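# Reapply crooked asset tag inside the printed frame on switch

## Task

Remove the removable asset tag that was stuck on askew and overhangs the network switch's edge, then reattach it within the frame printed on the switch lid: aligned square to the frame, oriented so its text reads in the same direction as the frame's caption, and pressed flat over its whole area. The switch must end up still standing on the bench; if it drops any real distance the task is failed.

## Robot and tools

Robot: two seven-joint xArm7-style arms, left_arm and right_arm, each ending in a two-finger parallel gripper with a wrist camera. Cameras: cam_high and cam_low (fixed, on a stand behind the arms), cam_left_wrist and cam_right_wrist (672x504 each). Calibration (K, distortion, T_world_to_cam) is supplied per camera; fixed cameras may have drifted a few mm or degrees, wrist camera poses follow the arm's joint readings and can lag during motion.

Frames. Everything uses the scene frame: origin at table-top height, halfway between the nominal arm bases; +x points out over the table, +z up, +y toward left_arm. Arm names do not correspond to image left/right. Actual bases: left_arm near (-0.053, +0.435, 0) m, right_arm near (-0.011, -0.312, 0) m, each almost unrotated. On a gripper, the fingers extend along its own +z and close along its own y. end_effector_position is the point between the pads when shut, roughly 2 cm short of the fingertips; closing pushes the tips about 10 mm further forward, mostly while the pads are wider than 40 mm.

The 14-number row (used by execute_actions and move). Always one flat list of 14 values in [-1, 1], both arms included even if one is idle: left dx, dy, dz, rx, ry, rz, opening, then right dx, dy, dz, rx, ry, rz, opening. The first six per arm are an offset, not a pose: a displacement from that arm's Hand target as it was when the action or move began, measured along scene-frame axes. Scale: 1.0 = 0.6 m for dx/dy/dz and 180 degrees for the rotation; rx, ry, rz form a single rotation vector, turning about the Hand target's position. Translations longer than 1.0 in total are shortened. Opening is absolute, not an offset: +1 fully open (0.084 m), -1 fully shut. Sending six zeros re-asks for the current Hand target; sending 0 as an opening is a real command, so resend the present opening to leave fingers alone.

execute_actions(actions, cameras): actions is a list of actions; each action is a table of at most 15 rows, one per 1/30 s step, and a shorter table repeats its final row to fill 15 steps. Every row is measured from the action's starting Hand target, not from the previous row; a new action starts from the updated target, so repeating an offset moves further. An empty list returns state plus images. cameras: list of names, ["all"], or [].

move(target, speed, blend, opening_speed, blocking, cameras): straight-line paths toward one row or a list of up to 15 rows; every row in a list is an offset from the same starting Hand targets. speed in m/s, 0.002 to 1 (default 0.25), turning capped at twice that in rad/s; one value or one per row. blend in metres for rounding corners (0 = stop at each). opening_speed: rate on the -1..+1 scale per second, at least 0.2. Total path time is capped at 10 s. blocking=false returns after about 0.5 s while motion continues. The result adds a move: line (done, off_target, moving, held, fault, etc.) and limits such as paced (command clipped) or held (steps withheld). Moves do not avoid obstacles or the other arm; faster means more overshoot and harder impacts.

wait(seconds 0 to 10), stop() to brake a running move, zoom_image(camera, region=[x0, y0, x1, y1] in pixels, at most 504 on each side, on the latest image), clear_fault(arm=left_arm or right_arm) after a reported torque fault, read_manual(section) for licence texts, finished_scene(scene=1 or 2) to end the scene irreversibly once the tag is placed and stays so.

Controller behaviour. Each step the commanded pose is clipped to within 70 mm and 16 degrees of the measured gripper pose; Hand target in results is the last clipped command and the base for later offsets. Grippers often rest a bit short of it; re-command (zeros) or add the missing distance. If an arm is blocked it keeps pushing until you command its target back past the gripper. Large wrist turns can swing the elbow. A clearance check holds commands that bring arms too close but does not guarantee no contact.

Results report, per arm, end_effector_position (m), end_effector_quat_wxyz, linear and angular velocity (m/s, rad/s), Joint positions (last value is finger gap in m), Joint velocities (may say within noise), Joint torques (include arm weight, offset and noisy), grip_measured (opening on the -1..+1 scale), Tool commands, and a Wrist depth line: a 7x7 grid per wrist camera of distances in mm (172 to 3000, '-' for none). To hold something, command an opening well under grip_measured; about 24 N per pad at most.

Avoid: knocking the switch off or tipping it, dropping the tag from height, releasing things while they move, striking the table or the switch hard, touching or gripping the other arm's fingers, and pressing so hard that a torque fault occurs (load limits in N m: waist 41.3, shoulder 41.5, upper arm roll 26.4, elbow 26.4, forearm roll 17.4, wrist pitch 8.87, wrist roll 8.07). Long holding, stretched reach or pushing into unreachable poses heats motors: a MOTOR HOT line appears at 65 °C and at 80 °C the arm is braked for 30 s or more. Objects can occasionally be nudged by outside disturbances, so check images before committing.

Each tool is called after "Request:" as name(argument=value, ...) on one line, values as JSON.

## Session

Request:
execute_actions(actions=[])

Scene clock: 0.00 s.
left_arm: end_effector_position=(+0.3930, +0.2518, +0.1270) grip_measured=+1.00 end_effector_quat_wxyz=(-0.257, -0.290, +0.811, -0.438) | right_arm: end_effector_position=(+0.5752, +0.1018, +0.2324) grip_measured=+1.00 end_effector_quat_wxyz=(-0.091, +0.974, -0.121, +0.168)
Joint positions: left_arm=[-0.475 0.451 0.554 1.083 -1.231 1.487 -3.068 0.084] | right_arm=[0.732 0.595 -0.1 1.82 -0.058 0.857 0.917 0.084]
Joint velocities: within noise
Joint torques (N m): no reading
Wrist depth (mm): cam_left_wrist=[2264 2356 2474 927 693 585 485 / 2286 2389 937 746 591 509 430 / 2309 1029 755 593 511 432 374 / 956 758 628 514 434 387 341 / 760 632 514 452 389 342 313 / 635 544 396 378 353 314 282 / 545 458 354 342 315 282 263] | cam_right_wrist=[1176 1201 486 469 449 431 417 / 514 490 468 450 432 414 403 / 488 467 446 429 414 401 387 / 469 448 429 413 400 389 374 / 446 429 413 399 387 375 362 / 428 411 397 386 372 360 348 / 412 397 384 374 362 350 338]
Hand target: left_arm +0.3930, +0.2518, +0.1270; -0.257, -0.290, +0.811, -0.438 | right_arm +0.5752, +0.1018, +0.2324; -0.091, +0.974, -0.121, +0.168
Tool commands: left_gripper/opening=+1.0 right_gripper/opening=+1.0
camera_calibration:
cam_left_wrist: T_world_to_cam=[[-0.689589, 0.455953, -0.562649, 0.257408], [0.701788, 0.228935, -0.674598, -0.17388], [-0.178775, -0.860056, -0.477854, 0.473196], [0, 0, 0, 1]] pos_world=[0.384128, 0.329416, 0.253649]
cam_right_wrist: T_world_to_cam=[[-0.213018, -0.950604, -0.225779, 0.306023], [-0.910487, 0.276966, -0.307089, 0.63306], [0.354453, 0.140153, -0.924511, 0.12731], [0, 0, 0, 1]] pos_world=[0.596456, 0.0977276, 0.381198]

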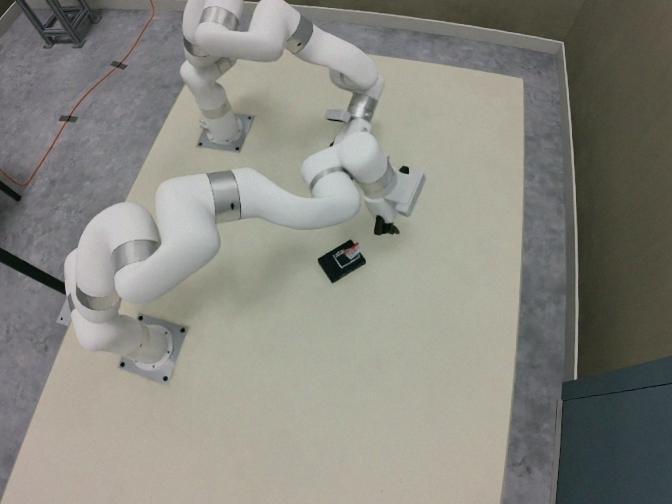

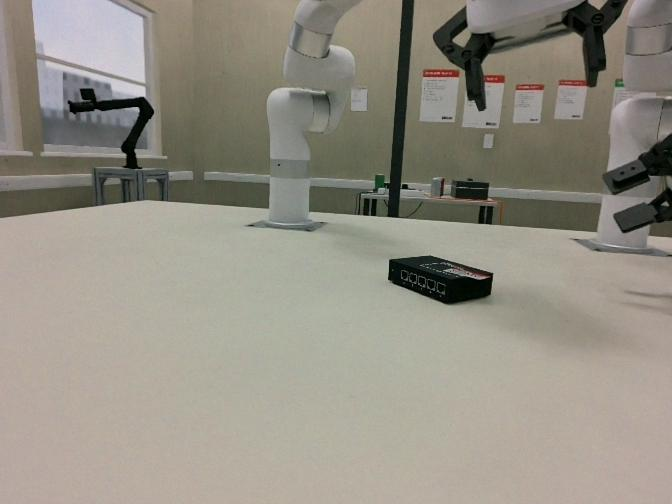

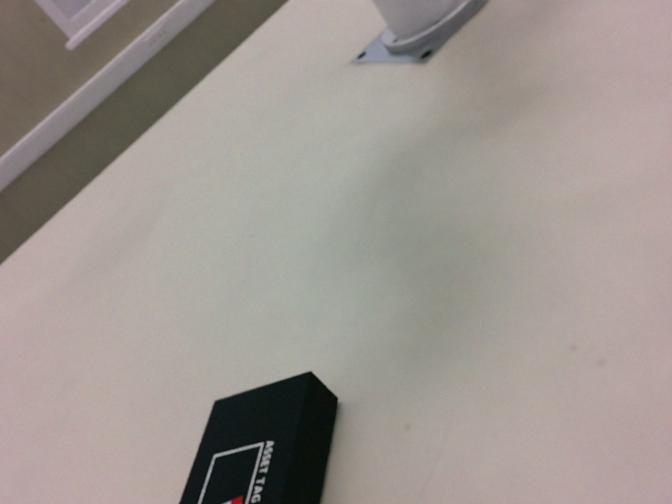

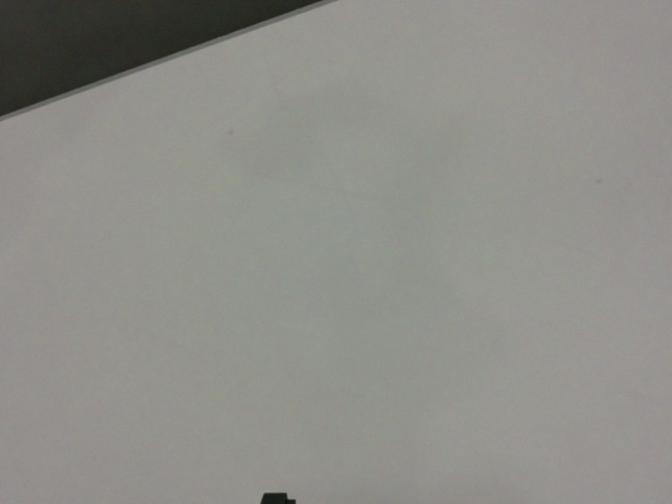

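Scene 1 solved. Look closely at scene 2.

Request:
zoom_image(camera="cam_high", region=[290, 210, 410, 300])

Request:
zoom_image(camera="cam_low", region=[370, 230, 510, 320])

Scaled by 4.200.

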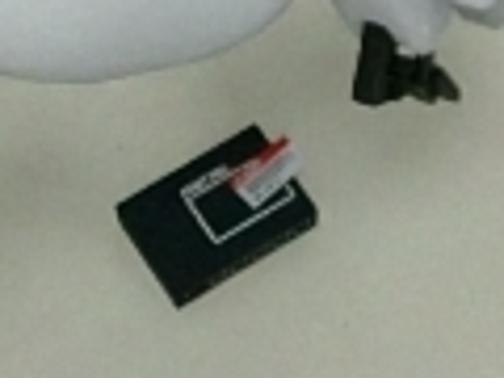

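Scaled by 3.600.

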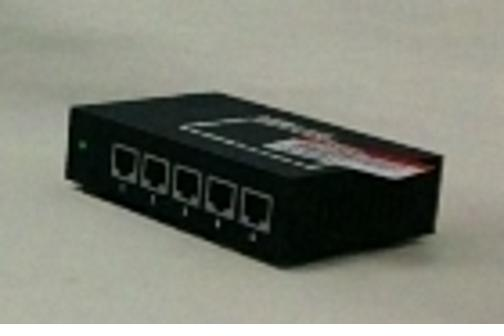

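Request:
move(target=[0,0,0,0,0,0,1,-0.2192,-0.2317,-0.12,-0.0986,0.0813,0.3200,1], speed=0.25, cameras=["all"])

Request:
zoom_image(camera="cam_right_wrist", region=[150, 50, 550, 450])

Scene clock: 102.03 s.
left_arm: end_effector_position=(+0.3930, +0.2518, +0.1270) grip_measured=+1.00 end_effector_quat_wxyz=(-0.257, -0.290, +0.811, -0.438) | right_arm: end_effector_position=(+0.4437, -0.0372, +0.1604) grip_measured=+1.00 end_effector_quat_wxyz=(+0.000, +0.927, +0.376, +0.000)
Joint positions: left_arm=[-0.475 0.451 0.554 1.083 -1.231 1.487 -3.068 0.084] | right_arm=[0.528 0.264 0.039 1.25 -0.013 0.986 -0.218 0.084]
Joint torques (N m): left_arm=[0.11 -17.69 3.19 9.56 -0.41 0.56 0.07] | right_arm=[-0.79 -28.35 0.47 13.36 -0.11 -1.41 -0.09]
Wrist depth (mm): cam_left_wrist=[2249 2348 2483 927 689 586 485 / 2264 2405 940 747 591 508 430 / 329 1022 755 593 509 433 374 / 322 758 629 512 434 388 341 / 761 631 516 451 390 342 313 / 636 543 396 378 354 314 282 / 544 456 355 341 315 283 263] | cam_right_wrist=[297 295 295 294 293 292 292 / 296 295 294 294 293 293 292 / 295 295 263 263 293 292 292 / 296 294 263 262 293 292 291 / 295 294 263 262 293 292 291 / 295 293 262 261 292 291 291 / 294 293 293 293 292 291 290]
Hand target: left_arm +0.3930, +0.2518, +0.1270; -0.257, -0.290, +0.811, -0.438 | right_arm +0.4437, -0.0372, +0.1604; +0.000, +0.927, +0.376, +0.000
Off the commanded pose: left_arm 0.000 m, 0 deg | right_arm 0.000 m, 0 deg.
move: done
camera_calibration:
cam_left_wrist: T_world_to_cam=[[-0.689589, 0.455953, -0.562649, 0.257408], [0.701788, 0.228935, -0.674598, -0.17388], [-0.178775, -0.860056, -0.477854, 0.473196], [0, 0, 0, 1]] pos_world=[0.384128, 0.329416, 0.253649]
cam_right_wrist: T_world_to_cam=[[0.689225, -0.724528, -0.00520966, -0.297714], [-0.724547, -0.689213, -0.00418403, 0.362712], [-0.000559121, 0.00665838, -0.999978, 0.291495], [0, 0, 0, 1]] pos_world=[0.468157, 0.0323426, 0.291455]

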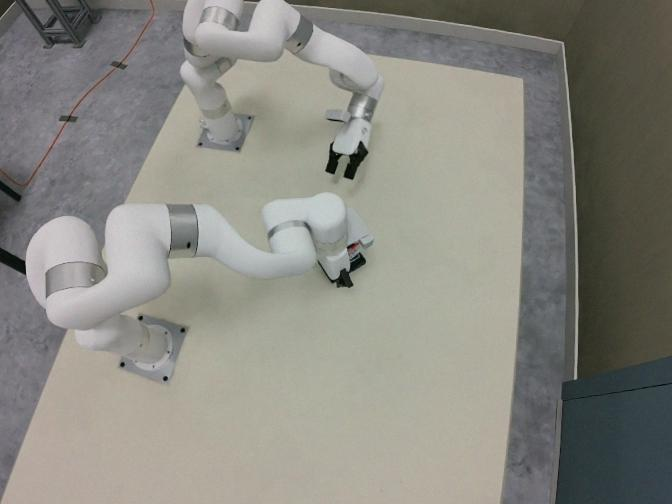

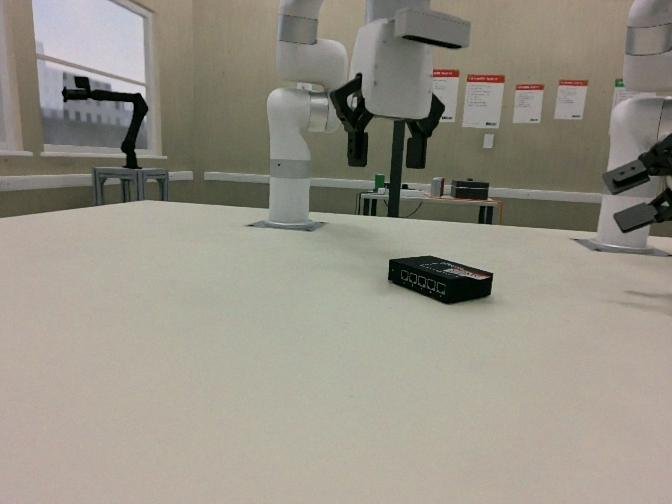

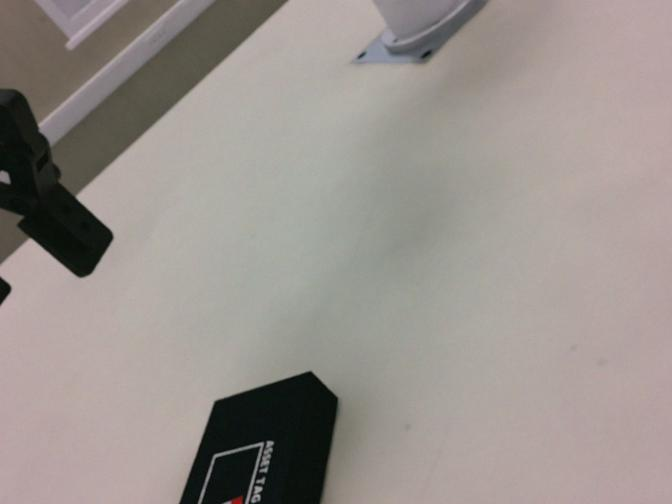

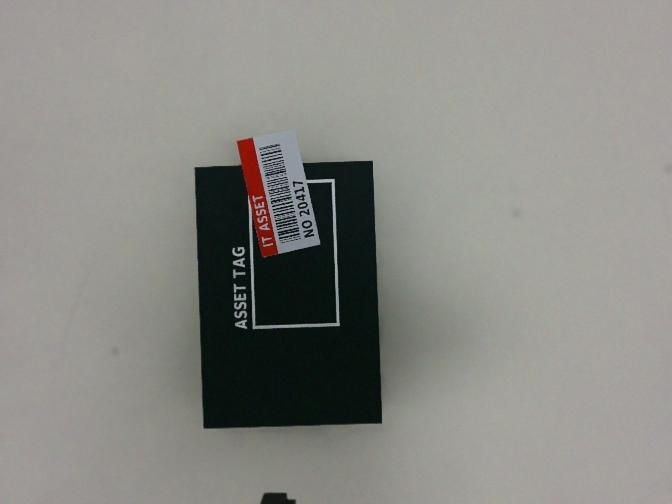

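Scaled by 1.260.

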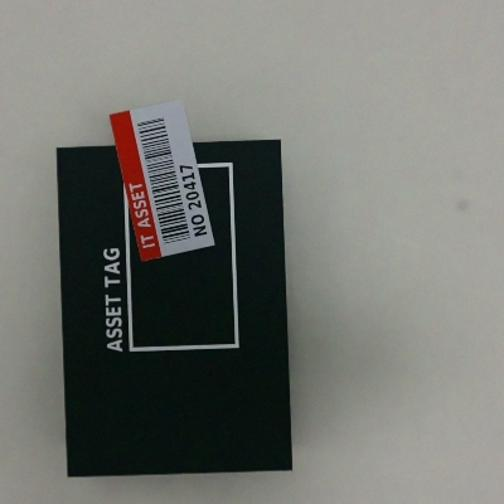

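Request:
move(target=[0,0,0,0,0,0,1,-0.0368,0.0892,-0.13,0,0,0,1], speed=0.2, cameras=["cam_low","cam_right_wrist"])

Request:
zoom_image(camera="cam_low", region=[350, 160, 530, 320])

Scene clock: 131.17 s.
left_arm: end_effector_position=(+0.3930, +0.2518, +0.1270) grip_measured=+1.00 end_effector_quat_wxyz=(-0.257, -0.290, +0.811, -0.438) | right_arm: end_effector_position=(+0.4216, +0.0163, +0.0824) grip_measured=+1.00 end_effector_quat_wxyz=(+0.000, +0.927, +0.376, +0.000)
Joint positions: left_arm=[-0.475 0.451 0.554 1.083 -1.231 1.487 -3.068 0.084] | right_arm=[0.604 0.414 0.071 1.223 -0.041 0.809 -0.094 0.084]
Joint torques (N m): left_arm=[0.03 -17.64 3.24 9.54 -0.37 0.59 0.02] | right_arm=[0.94 -29.16 0.34 12.84 -0.09 -2.05 0.59]
Wrist depth (mm): cam_left_wrist=[2242 2364 2483 930 691 585 485 / 2302 2422 939 747 588 509 430 / 259 943 749 592 510 433 374 / 267 275 566 514 434 388 340 / 300 295 323 452 390 341 313 / 603 494 381 378 354 313 282 / 544 457 354 342 315 284 263] | cam_right_wrist=[217 216 216 215 215 215 214 / 217 216 215 216 215 215 214 / 216 216 216 215 184 214 214 / 216 216 215 184 183 183 213 / 216 216 215 183 183 183 213 / 216 215 214 183 183 183 214 / 215 215 215 183 183 183 213]
Hand target: left_arm +0.3930, +0.2518, +0.1270; -0.257, -0.290, +0.811, -0.438 | right_arm +0.4216, +0.0163, +0.0824; +0.000, +0.927, +0.376, +0.000
Off the commanded pose: left_arm 0.000 m, 0 deg | right_arm 0.000 m, 0 deg.
move: done
camera_calibration:
cam_right_wrist: T_world_to_cam=[[0.689329, -0.72443, -0.00521171, -0.244253], [-0.724449, -0.689315, -0.00432653, 0.383173], [-0.000458245, 0.00675802, -0.999977, 0.213175], [0, 0, 0, 1]] pos_world=[0.446057, 0.0857423, 0.213555]
Images, in order (width x height): cam_low 672x504, cam_right_wrist 672x504.

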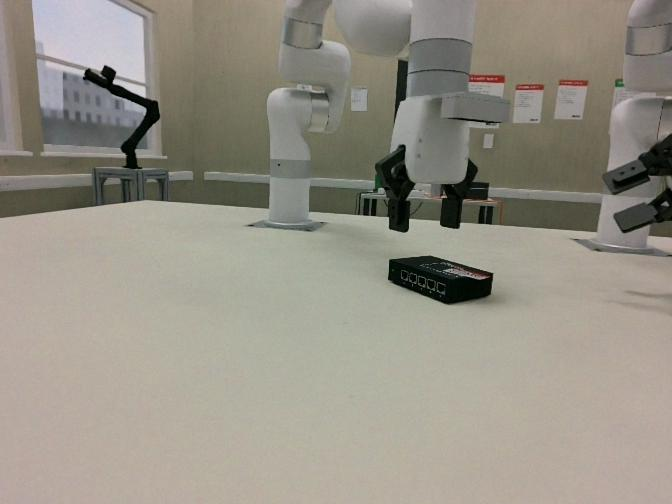

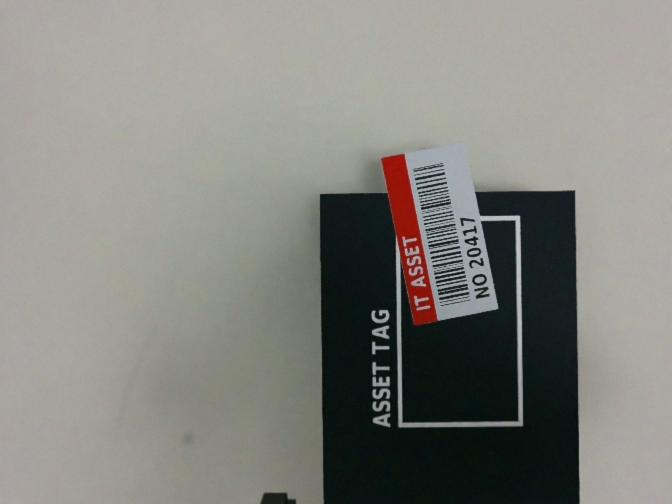

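Scaled by 2.800.

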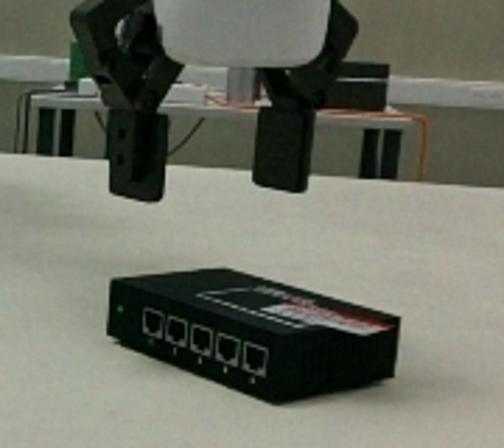

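Request:
move(target=[0,0,0,0,0,0,1,0,0,-0.1107,0,0,0,1], speed=0.08)

Request:
move(target=[0,0,0,0,0,0,1,0,0,0,0,0,0,0.5], opening_speed=0.4, cameras=["cam_low","cam_right_wrist"])

Scene clock: 143.67 s.
left_arm: end_effector_position=(+0.3930, +0.2518, +0.1270) grip_measured=+1.00 end_effector_quat_wxyz=(-0.257, -0.290, +0.811, -0.438) | right_arm: end_effector_position=(+0.4216, +0.0163, +0.0160) grip_measured=+1.00 end_effector_quat_wxyz=(+0.000, +0.927, +0.376, +0.000)
Joint positions: left_arm=[-0.475 0.451 0.554 1.083 -1.231 1.487 -3.068 0.084] | right_arm=[0.609 0.543 0.063 1.201 -0.055 0.659 -0.085 0.084]
Joint torques (N m): left_arm=[0.23 -17.66 3.16 9.34 -0.36 0.56 0.03] | right_arm=[0.84 -30.52 0.25 11.95 -0.1 -2.13 0.57]
Wrist depth (mm): cam_left_wrist=[290 2333 2457 929 691 587 485 / 2271 2405 941 745 590 509 431 / 270 946 754 590 511 432 374 / 269 294 596 513 434 389 341 / 288 294 307 435 390 342 313 / 638 328 324 345 353 314 282 / 545 455 354 342 315 283 263] | cam_right_wrist=[- - - - - - - / - - - - - - - / - - - - - - - / - - - - - - - / - - - - - - - / - - - - - - - / - - - - - - -]
Hand target: left_arm +0.3930, +0.2518, +0.1270; -0.257, -0.290, +0.811, -0.438 | right_arm +0.4216, +0.0163, +0.0159; +0.000, +0.927, +0.376, +0.000
Off the commanded pose: left_arm 0.000 m, 0 deg | right_arm 0.000 m, 0 deg.
move: done

Scene clock: 145.13 s.
left_arm: end_effector_position=(+0.3930, +0.2518, +0.1270) grip_measured=+1.00 end_effector_quat_wxyz=(-0.257, -0.290, +0.811, -0.438) | right_arm: end_effector_position=(+0.4216, +0.0163, +0.0159) grip_measured=+0.75 end_effector_quat_wxyz=(+0.000, +0.927, +0.376, +0.000)
Joint positions: left_arm=[-0.475 0.451 0.554 1.083 -1.231 1.487 -3.068 0.084] | right_arm=[0.609 0.544 0.063 1.201 -0.055 0.659 -0.085 0.075]
Joint torques (N m): left_arm=[0.25 -17.51 3.2 9.47 -0.34 0.6 0.03] | right_arm=[-3.41 -27.86 -1.32 11.28 0.22 -2 0.31]
Wrist depth (mm): cam_left_wrist=[289 2348 2448 925 691 586 485 / 2279 2405 937 747 589 508 430 / 269 944 752 594 509 432 374 / 269 293 597 514 434 387 341 / 288 293 308 420 390 342 312 / 638 330 330 353 353 314 282 / 545 457 354 342 315 283 263] | cam_right_wrist=[- - - - - - - / - - - - - - - / - - - - - - - / - - - - - - - / - - - - - - - / - - - - - - - / - - - - - - -]
Hand target: left_arm +0.3930, +0.2518, +0.1270; -0.257, -0.290, +0.811, -0.438 | right_arm +0.4216, +0.0163, +0.0159; +0.000, +0.927, +0.376, +0.000
Off the commanded pose: left_arm 0.000 m, 0 deg | right_arm 0.000 m, 0 deg.
move: done
camera_calibration:
cam_right_wrist: T_world_to_cam=[[0.689328, -0.724431, -0.00521172, -0.244527], [-0.724449, -0.689315, -0.00432652, 0.382954], [-0.00045825, 0.00675802, -0.999977, 0.146676], [0, 0, 0, 1]] pos_world=[0.446057, 0.0858423, 0.147055]
Images, in order (width x height): cam_low 672x504, cam_right_wrist 672x504.

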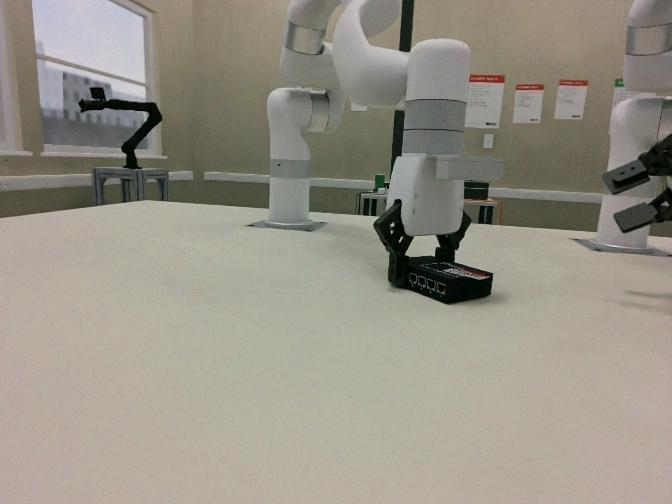

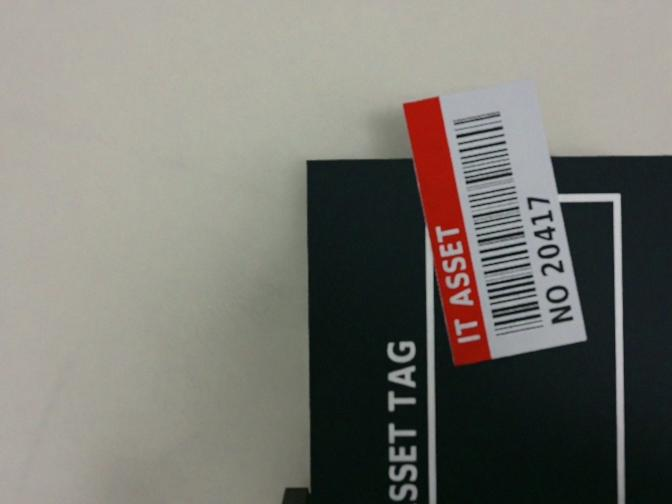

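Request:
move(target=[0,0,0,0,0,0,1,0.074,-0.0108,0.0008,0,0,0.8389,0.45], speed=0.25, cameras=["all"])

Scene clock: 160.43 s.
left_arm: end_effector_position=(+0.3930, +0.2518, +0.1270) grip_measured=+1.00 end_effector_quat_wxyz=(-0.257, -0.290, +0.811, -0.438) | right_arm: end_effector_position=(+0.4660, +0.0098, +0.0164) grip_measured=+0.75 end_effector_quat_wxyz=(+0.000, -0.132, +0.991, +0.000)
Joint positions: left_arm=[-0.475 0.451 0.554 1.083 -1.231 1.487 -3.068 0.084] | right_arm=[0.135 0.718 0.55 1.374 -0.499 0.799 -2.496 0.075]
Joint torques (N m): left_arm=[0.27 -17.87 3.19 9.3 -0.21 0.65 0.01] | right_arm=[-0.65 -32.64 5.34 12.28 0.01 -0.9 -0.07]
Wrist depth (mm): cam_left_wrist=[2249 2372 2492 924 689 585 485 / 2286 2397 939 745 590 509 429 / 2325 1036 753 593 509 433 375 / 946 755 629 512 434 388 341 / 286 601 518 452 390 342 312 / 278 305 394 378 354 314 282 / 284 298 354 354 315 284 263] | cam_right_wrist=[- - - - - - - / - - - - - - - / - - - - - - - / - - - - - - - / - - - - - - - / - - - - - - - / - - - - - - -]
Hand target: left_arm +0.3930, +0.2518, +0.1270; -0.257, -0.290, +0.811, -0.438 | right_arm +0.4660, +0.0098, +0.0164; +0.000, -0.132, +0.991, +0.000
Off the commanded pose: left_arm 0.000 m, 0 deg | right_arm 0.000 m, 0 deg.
move: done
camera_calibration:
cam_left_wrist: T_world_to_cam=[[-0.689589, 0.455953, -0.562649, 0.257408], [0.701788, 0.228935, -0.674598, -0.17388], [-0.178775, -0.860056, -0.477854, 0.473196], [0, 0, 0, 1]] pos_world=[0.384128, 0.329416, 0.253649]
cam_right_wrist: T_world_to_cam=[[-0.251531, 0.967835, -0.00522683, 0.14202], [0.967845, 0.251511, -0.004222, -0.387258], [-0.0027716, -0.00612073, -0.999977, 0.148451], [0, 0, 0, 1]] pos_world=[0.41094, -0.0391432, 0.147555]

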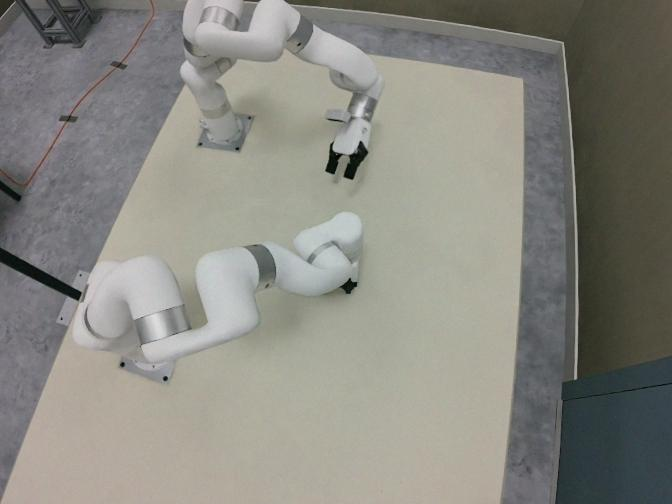

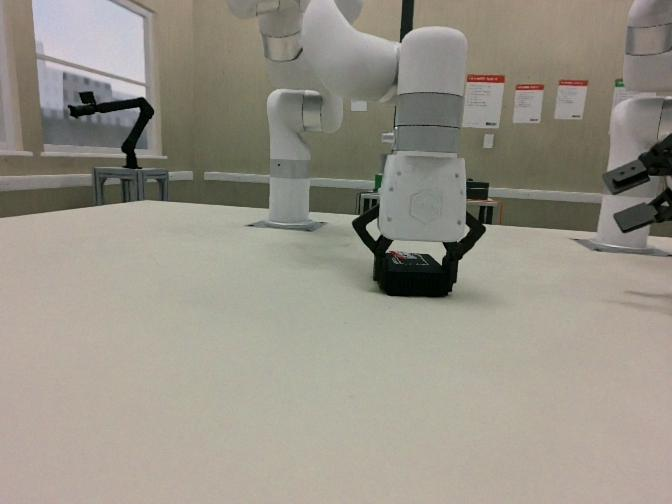

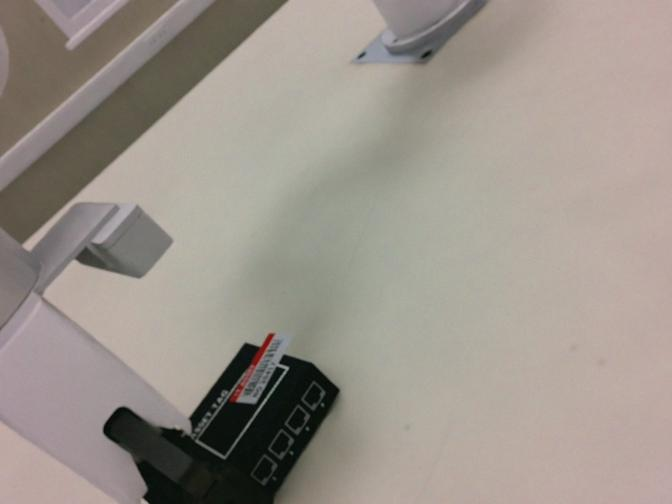

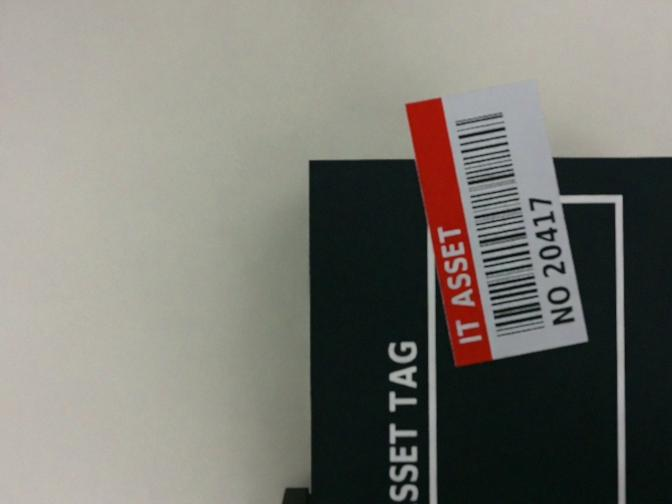

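Request:
move(target=[0,0,0,0,0,0,1,0,0,0,0,0,-0.0844,0.45], speed=0.15, cameras=["cam_low","cam_right_wrist"])

Request:
zoom_image(camera="cam_low", region=[350, 220, 500, 320])

Scene clock: 247.80 s.
left_arm: end_effector_position=(+0.3930, +0.2518, +0.1270) grip_measured=+1.00 end_effector_quat_wxyz=(-0.257, -0.290, +0.811, -0.438) | right_arm: end_effector_position=(+0.4660, +0.0098, +0.0164) grip_measured=+0.75 end_effector_quat_wxyz=(+0.000, +0.000, +1.000, +0.000)
Joint positions: left_arm=[-0.475 0.451 0.554 1.083 -1.231 1.487 -3.068 0.084] | right_arm=[0.175 0.702 0.501 1.37 -0.453 0.785 -2.26 0.075]
Joint torques (N m): left_arm=[0.22 -17.79 3.22 9.31 -0.26 0.64 0.04] | right_arm=[1.06 -34.64 4.56 11.81 0.78 -2.12 0.56]
Wrist depth (mm): cam_left_wrist=[2242 2372 2492 929 692 585 485 / 2286 2397 937 745 590 508 429 / 2325 1025 751 592 509 432 374 / 948 758 630 513 434 388 341 / 292 601 515 451 390 342 313 / 279 346 381 378 353 313 282 / 286 298 353 354 315 283 263] | cam_right_wrist=[- - - - - - - / - - - - - - - / - - - - - - - / - - - - - - - / - - - - - - - / - - - - - - - / - - - - - - -]
Hand target: left_arm +0.3930, +0.2518, +0.1270; -0.257, -0.290, +0.811, -0.438 | right_arm +0.4660, +0.0098, +0.0164; +0.000, +0.000, +1.000, +0.000
Off the commanded pose: left_arm 0.000 m, 0 deg | right_arm 0.000 m, 0 deg.
move: done
camera_calibration:
cam_right_wrist: T_world_to_cam=[[0.0105292, 0.999931, -0.00515419, 0.0195895], [0.999935, -0.0105515, -0.00430249, -0.399644], [-0.00435658, -0.00510855, -0.999977, 0.149176], [0, 0, 0, 1]] pos_world=[0.400062, -0.0230429, 0.147555]
Images, in order (width x height): cam_low 672x504, cam_right_wrist 672x504.

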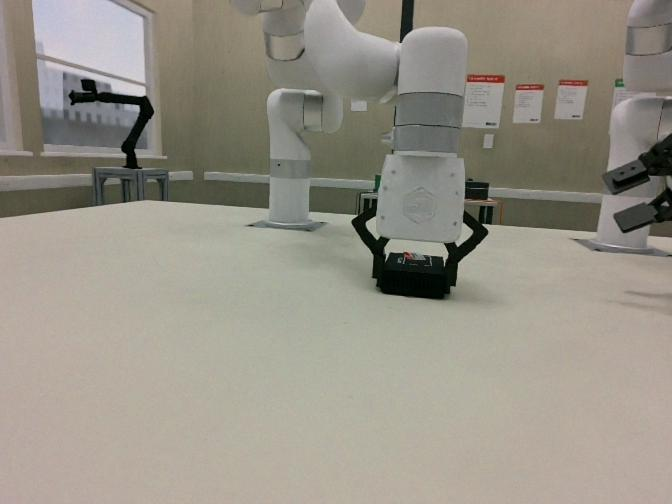

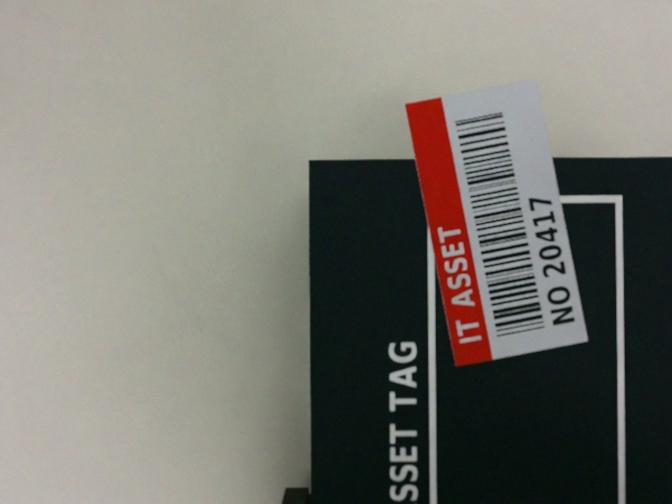

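Scaled by 3.360.

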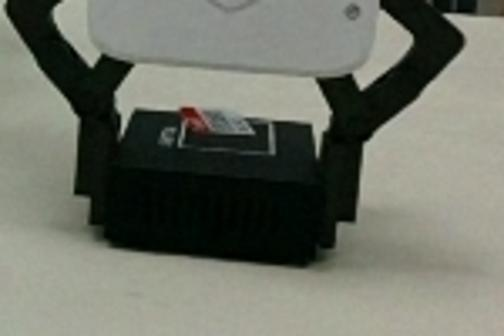

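Request:
move(target=[-0.205,-0.32,0.08,0.1847,-0.1853,0.4366,-0.6,0,0,0,0,0,0,0.45], speed=0.2, cameras=["all"])

Scene clock: 315.43 s.
left_arm: end_effector_position=(+0.2700, +0.0598, +0.1750) grip_measured=-0.62 end_effector_quat_wxyz=(-0.377, +0.654, -0.568, +0.328) | right_arm: end_effector_position=(+0.4660, +0.0098, +0.0164) grip_measured=+0.75 end_effector_quat_wxyz=(+0.000, +0.000, +1.000, +0.000)
Joint positions: left_arm=[-1.946 0.71 0.687 1.256 -2.25 -0.842 -3.773 0.017] | right_arm=[0.175 0.702 0.5 1.37 -0.453 0.785 -2.259 0.075]
Joint torques (N m): left_arm=[-0.27 -16.97 7.32 7.09 2.32 -0.78 -0.35] | right_arm=[0.92 -34.64 4.46 12.14 0.37 -2.25 0.38]
Wrist depth (mm): cam_left_wrist=[1153 1246 659 522 410 352 298 / 1180 1244 657 326 410 353 298 / 195 257 279 305 345 324 298 / 229 247 279 306 359 309 298 / 246 263 285 316 359 309 297 / 1246 1332 723 460 410 353 298 / 1260 1348 660 490 411 338 298] | cam_right_wrist=[- - - - - - - / - - - - - - - / - - - - - - - / - - - - - - - / - - - - - - - / - - - - - - - / - - - - - - -]
Hand target: left_arm +0.2700, +0.0598, +0.1750; -0.377, +0.654, -0.568, +0.328 | right_arm +0.4660, +0.0098, +0.0164; +0.000, +0.000, +1.000, +0.000
Off the commanded pose: left_arm 0.000 m, 0 deg | right_arm 0.000 m, 0 deg.
move: done; limits=paced
camera_calibration:
cam_left_wrist: T_world_to_cam=[[-0.502147, -0.0636686, -0.862436, 0.32009], [-0.122741, 0.992437, -0.00180104, 0.047931], [0.856028, 0.104952, -0.506164, -0.0230428], [0, 0, 0, 1]] pos_world=[0.18634, -0.0247705, 0.26448]
cam_right_wrist: T_world_to_cam=[[0.0107282, 0.999929, -0.00525624, 0.0194252], [0.999933, -0.0107508, -0.00429984, -0.399647], [-0.00435604, -0.00520976, -0.999977, 0.149174], [0, 0, 0, 1]] pos_world=[0.400061, -0.0229432, 0.147555]

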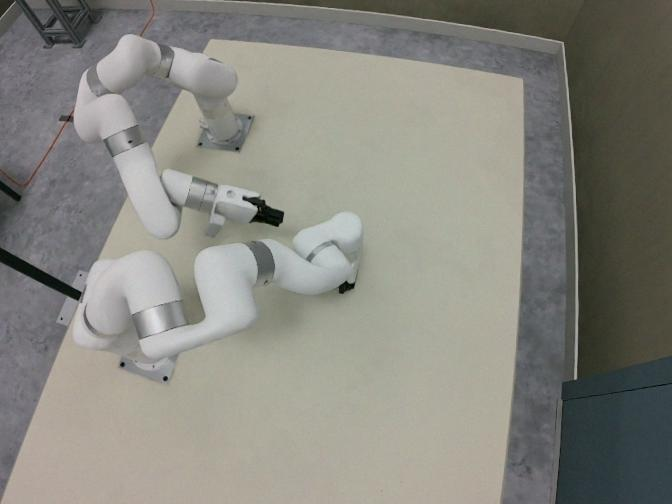

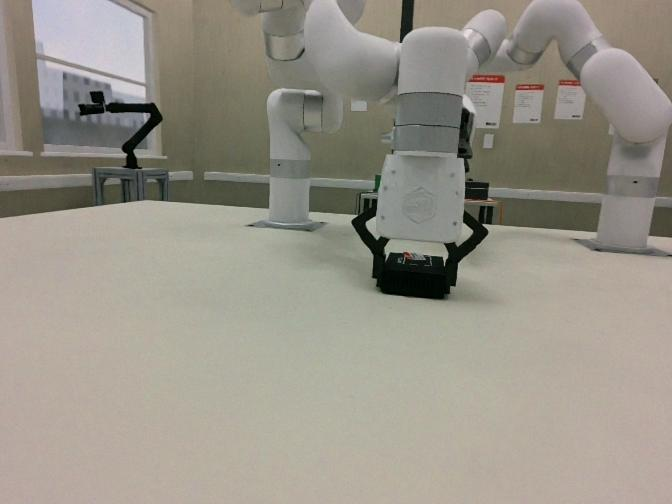

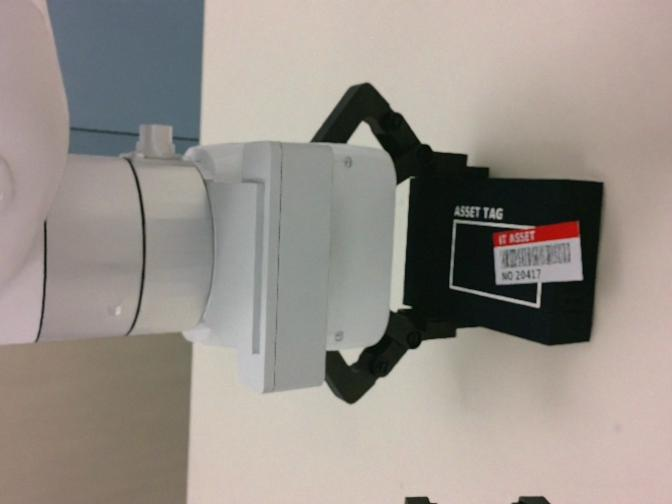

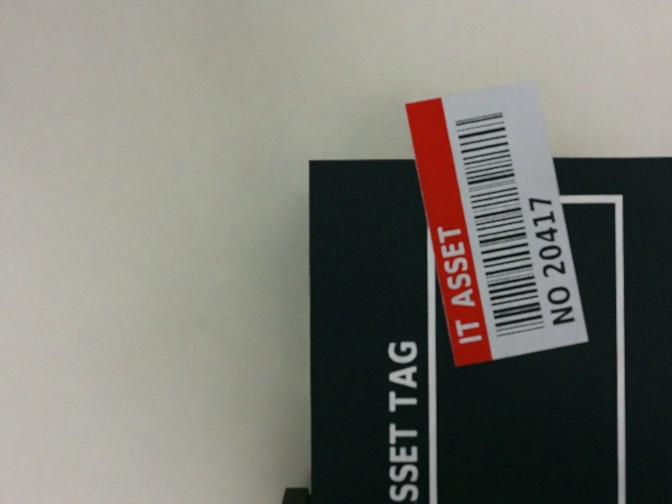

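Request:
move(target=[0.0917,-0.108,-0.1667,0,0,0,-0.6,0,0,0,0,0,0,0.45], speed=0.12, cameras=["cam_left_wrist","cam_low","cam_right_wrist"])

Scene clock: 325.77 s.
left_arm: end_effector_position=(+0.3250, -0.0050, +0.0749) grip_measured=-0.62 end_effector_quat_wxyz=(-0.377, +0.654, -0.568, +0.328) | right_arm: end_effector_position=(+0.4660, +0.0098, +0.0164) grip_measured=+0.75 end_effector_quat_wxyz=(+0.000, +0.000, +1.000, +0.000)
Joint positions: left_arm=[-1.667 1.106 0.54 1.719 -2.321 -0.827 -3.73 0.017] | right_arm=[0.175 0.702 0.5 1.37 -0.453 0.785 -2.259 0.075]
Joint torques (N m): left_arm=[0.31 -22.91 7.35 7.46 1.26 -1.83 0.25] | right_arm=[1.02 -34.52 4.59 12.12 0.18 -2.15 0.18]
Wrist depth (mm): cam_left_wrist=[1110 626 445 321 266 216 189 / 1130 622 442 320 265 215 189 / 1141 619 403 319 264 215 188 / 1176 230 368 317 263 214 188 / 198 214 240 259 248 214 188 / 197 212 228 268 207 207 187 / 197 213 232 250 207 208 187] | cam_right_wrist=[- - - - - - - / - - - - - - - / - - - - - - - / - - - - - - - / - - - - - - - / - - - - - - - / - - - - - - -]
Hand target: left_arm +0.3250, -0.0050, +0.0749; -0.377, +0.654, -0.568, +0.328 | right_arm +0.4660, +0.0098, +0.0164; +0.000, +0.000, +1.000, +0.000
Off the commanded pose: left_arm 0.000 m, 0 deg | right_arm 0.000 m, 0 deg.
move: done
camera_calibration:
cam_left_wrist: T_world_to_cam=[[-0.502154, -0.0636992, -0.862429, 0.25725], [-0.122586, 0.992456, -0.00192689, 0.118797], [0.856046, 0.104754, -0.506174, -0.11401], [0, 0, 0, 1]] pos_world=[0.24134, -0.0895714, 0.16438]
cam_right_wrist: T_world_to_cam=[[0.0107282, 0.999929, -0.00525624, 0.0194252], [0.999933, -0.0107508, -0.00429984, -0.399647], [-0.00435604, -0.00520976, -0.999977, 0.149174], [0, 0, 0, 1]] pos_world=[0.400061, -0.0229432, 0.147555]
Images, in order (width x height): cam_low 672x504, cam_left_wrist 672x504, cam_right_wrist 672x504.

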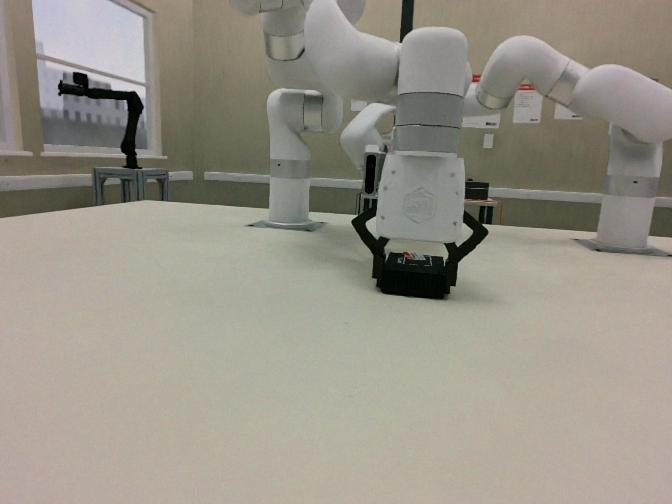

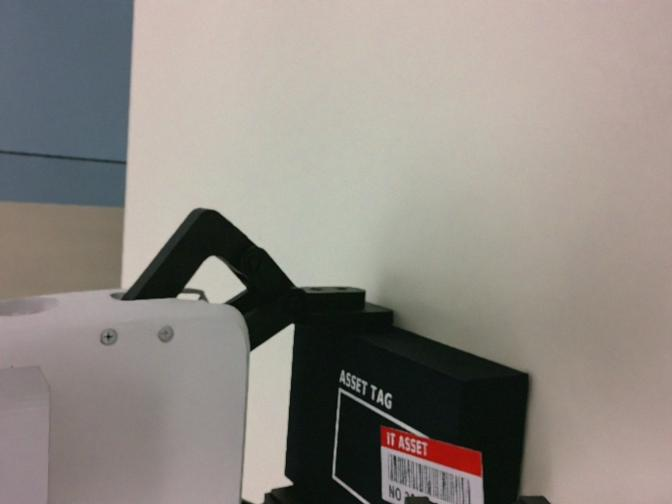

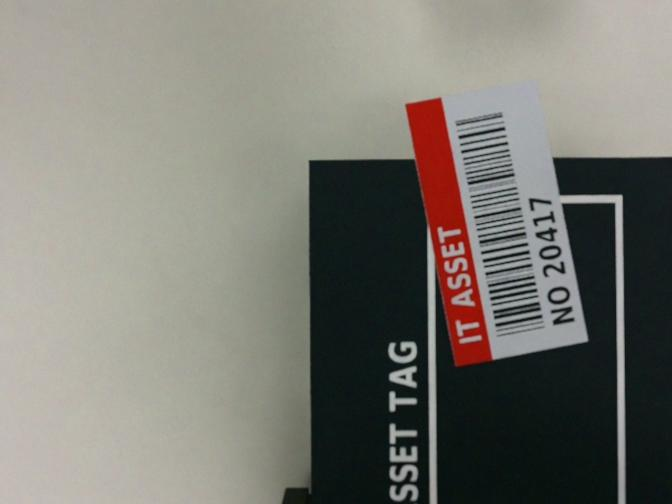

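Request:
move(target=[0,0,-0.0465,0,0,0,-0.6,0,0,0,0,0,0,0.45], speed=0.1, cameras=["cam_left_wrist","cam_right_wrist"])

Request:
zoom_image(camera="cam_left_wrist", region=[300, 300, 600, 504])

Scene clock: 374.07 s.
left_arm: end_effector_position=(+0.3250, -0.0050, +0.0471) grip_measured=-0.62 end_effector_quat_wxyz=(-0.377, +0.654, -0.568, +0.328) | right_arm: end_effector_position=(+0.4660, +0.0098, +0.0164) grip_measured=+0.75 end_effector_quat_wxyz=(+0.000, +0.000, +1.000, +0.000)
Joint positions: left_arm=[-1.663 1.174 0.534 1.747 -2.323 -0.811 -3.772 0.017] | right_arm=[0.175 0.702 0.5 1.37 -0.453 0.785 -2.259 0.075]
Joint torques (N m): left_arm=[0.53 -22.37 7.36 7.27 1.14 -0.78 -0.25] | right_arm=[0.96 -34.42 4.56 12.15 0.15 -2.17 0.07]
Wrist depth (mm): cam_left_wrist=[1105 493 353 275 212 181 - / 1112 494 354 275 213 181 - / 1123 496 354 276 213 182 - / 1128 225 355 276 213 182 - / 202 213 242 249 213 182 - / 198 215 264 206 196 182 - / 198 213 265 205 195 182 -] | cam_right_wrist=[- - - - - - - / - - - - - - - / - - - - - - - / - - - - - - - / - - - - - - - / - - - - - - - / - - - - - - -]
Hand target: left_arm +0.3250, -0.0050, +0.0470; -0.377, +0.654, -0.568, +0.328 | right_arm +0.4660, +0.0098, +0.0164; +0.000, +0.000, +1.000, +0.000
Off the commanded pose: left_arm 0.000 m, 0 deg | right_arm 0.000 m, 0 deg.
move: done
camera_calibration:
cam_left_wrist: T_world_to_cam=[[-0.502159, -0.0636128, -0.862432, 0.233284], [-0.122627, 0.992451, -0.00180229, 0.118736], [0.856037, 0.104852, -0.506169, -0.128072], [0, 0, 0, 1]] pos_world=[0.24134, -0.0895708, 0.13658]
cam_right_wrist: T_world_to_cam=[[0.0107282, 0.999929, -0.00525624, 0.0194252], [0.999933, -0.0107508, -0.00429984, -0.399647], [-0.00435604, -0.00520976, -0.999977, 0.149174], [0, 0, 0, 1]] pos_world=[0.400061, -0.0229432, 0.147555]
Images, in order (width x height): cam_left_wrist 672x504, cam_right_wrist 672x504.

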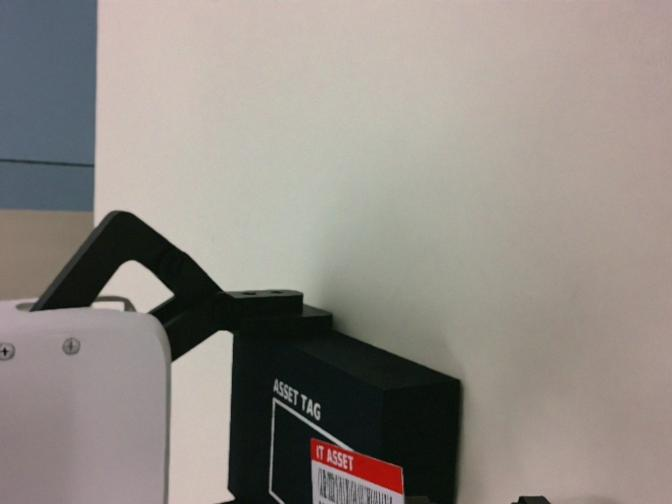

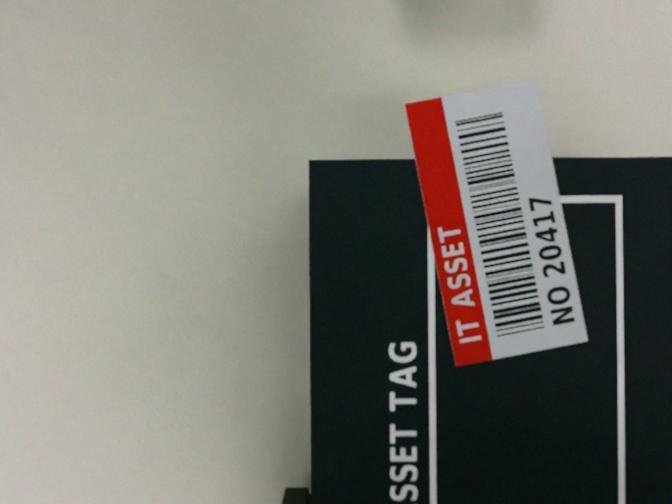

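Scaled by 1.680.

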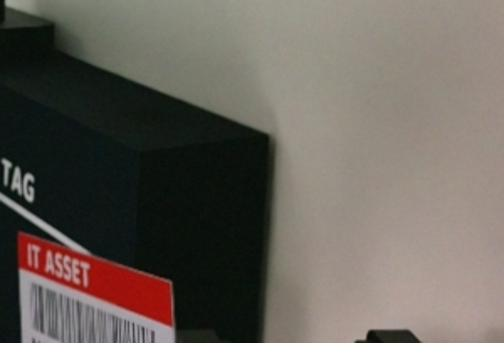

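Request:
move(target=[0.0592,0.0083,0,0,0,0,-0.6,0,0,0,0,0,0,0.45], speed=0.04, cameras=["cam_left_wrist","cam_right_wrist","cam_low"])

Request:
zoom_image(camera="cam_low", region=[360, 220, 460, 310])

Scene clock: 395.87 s.
left_arm: end_effector_position=(+0.3604, +0.0000, +0.0470) grip_measured=-0.62 end_effector_quat_wxyz=(-0.377, +0.654, -0.568, +0.328) | right_arm: end_effector_position=(+0.4660, +0.0098, +0.0164) grip_measured=+0.75 end_effector_quat_wxyz=(+0.000, +0.000, +1.000, +0.000)
Joint positions: left_arm=[-1.59 1.193 0.54 1.793 -2.307 -0.777 -3.737 0.017] | right_arm=[0.175 0.702 0.5 1.37 -0.453 0.785 -2.259 0.075]
Joint torques (N m): left_arm=[0.34 -22.83 7.42 7.41 2.34 -0.71 0.24] | right_arm=[0.62 -34.37 4.38 12.24 0.2 -2.11 -0.08]
Wrist depth (mm): cam_left_wrist=[1071 514 365 282 217 185 - / 1079 509 363 281 217 185 - / 1093 448 361 280 216 184 - / 1119 190 327 278 215 184 - / 181 179 203 222 206 183 - / - 179 242 207 180 183 - / - 181 241 206 180 - -] | cam_right_wrist=[- - - - - - - / - - - - - - - / - - - - - - - / - - - - - - - / - - - - - - - / - - - - - - - / - - - - - - -]
Hand target: left_arm +0.3605, +0.0000, +0.0470; -0.377, +0.654, -0.568, +0.328 | right_arm +0.4660, +0.0098, +0.0164; +0.000, +0.000, +1.000, +0.000
Off the commanded pose: left_arm 0.000 m, 0 deg | right_arm 0.000 m, 0 deg.
move: done
camera_calibration:
cam_left_wrist: T_world_to_cam=[[-0.502159, -0.0636128, -0.862432, 0.251336], [-0.122627, 0.992451, -0.00180229, 0.118226], [0.856037, 0.104852, -0.506169, -0.159025], [0, 0, 0, 1]] pos_world=[0.27684, -0.0846708, 0.13648]
cam_right_wrist: T_world_to_cam=[[0.0107282, 0.999929, -0.00525624, 0.0194252], [0.999933, -0.0107508, -0.00429984, -0.399647], [-0.00435604, -0.00520976, -0.999977, 0.149174], [0, 0, 0, 1]] pos_world=[0.400061, -0.0229432, 0.147555]
Images, in order (width x height): cam_low 672x504, cam_left_wrist 672x504, cam_right_wrist 672x504.

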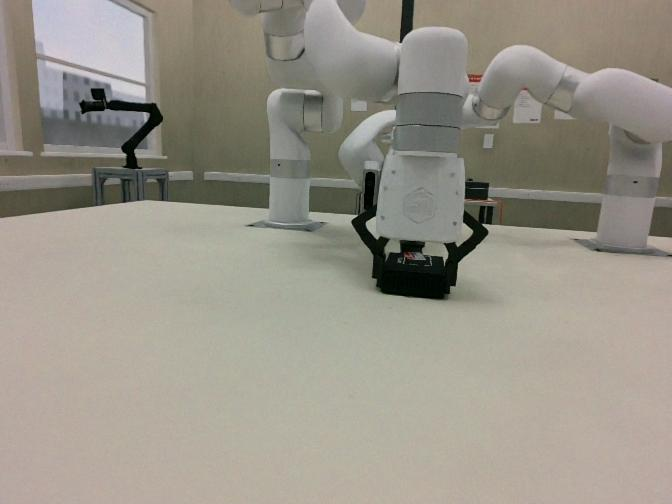

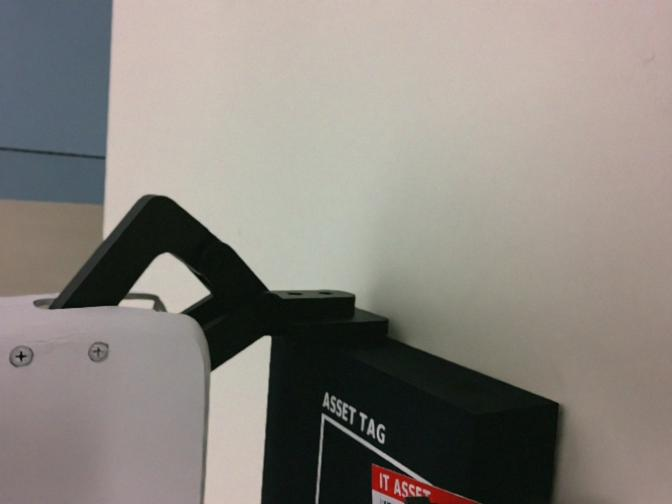

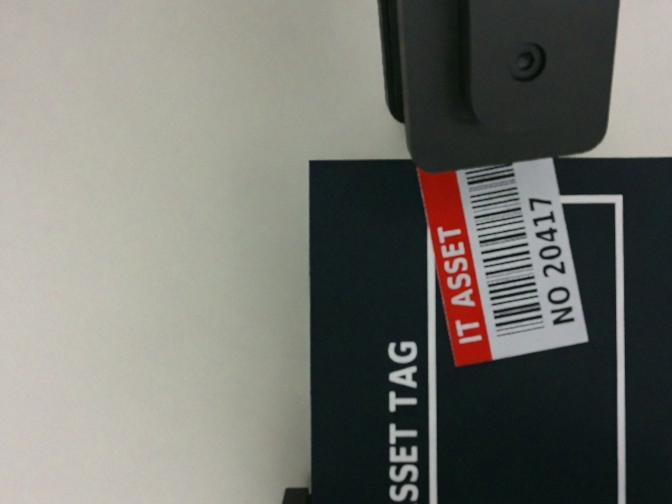

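Scaled by 5.040.

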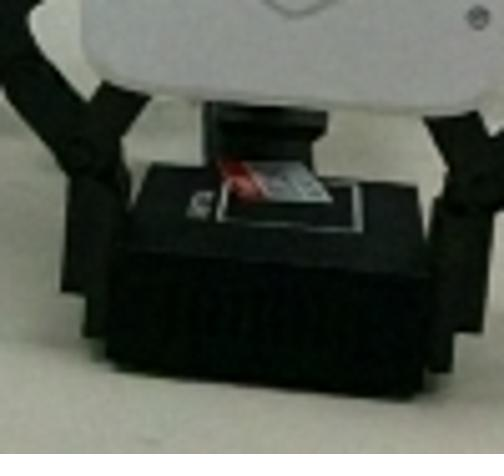

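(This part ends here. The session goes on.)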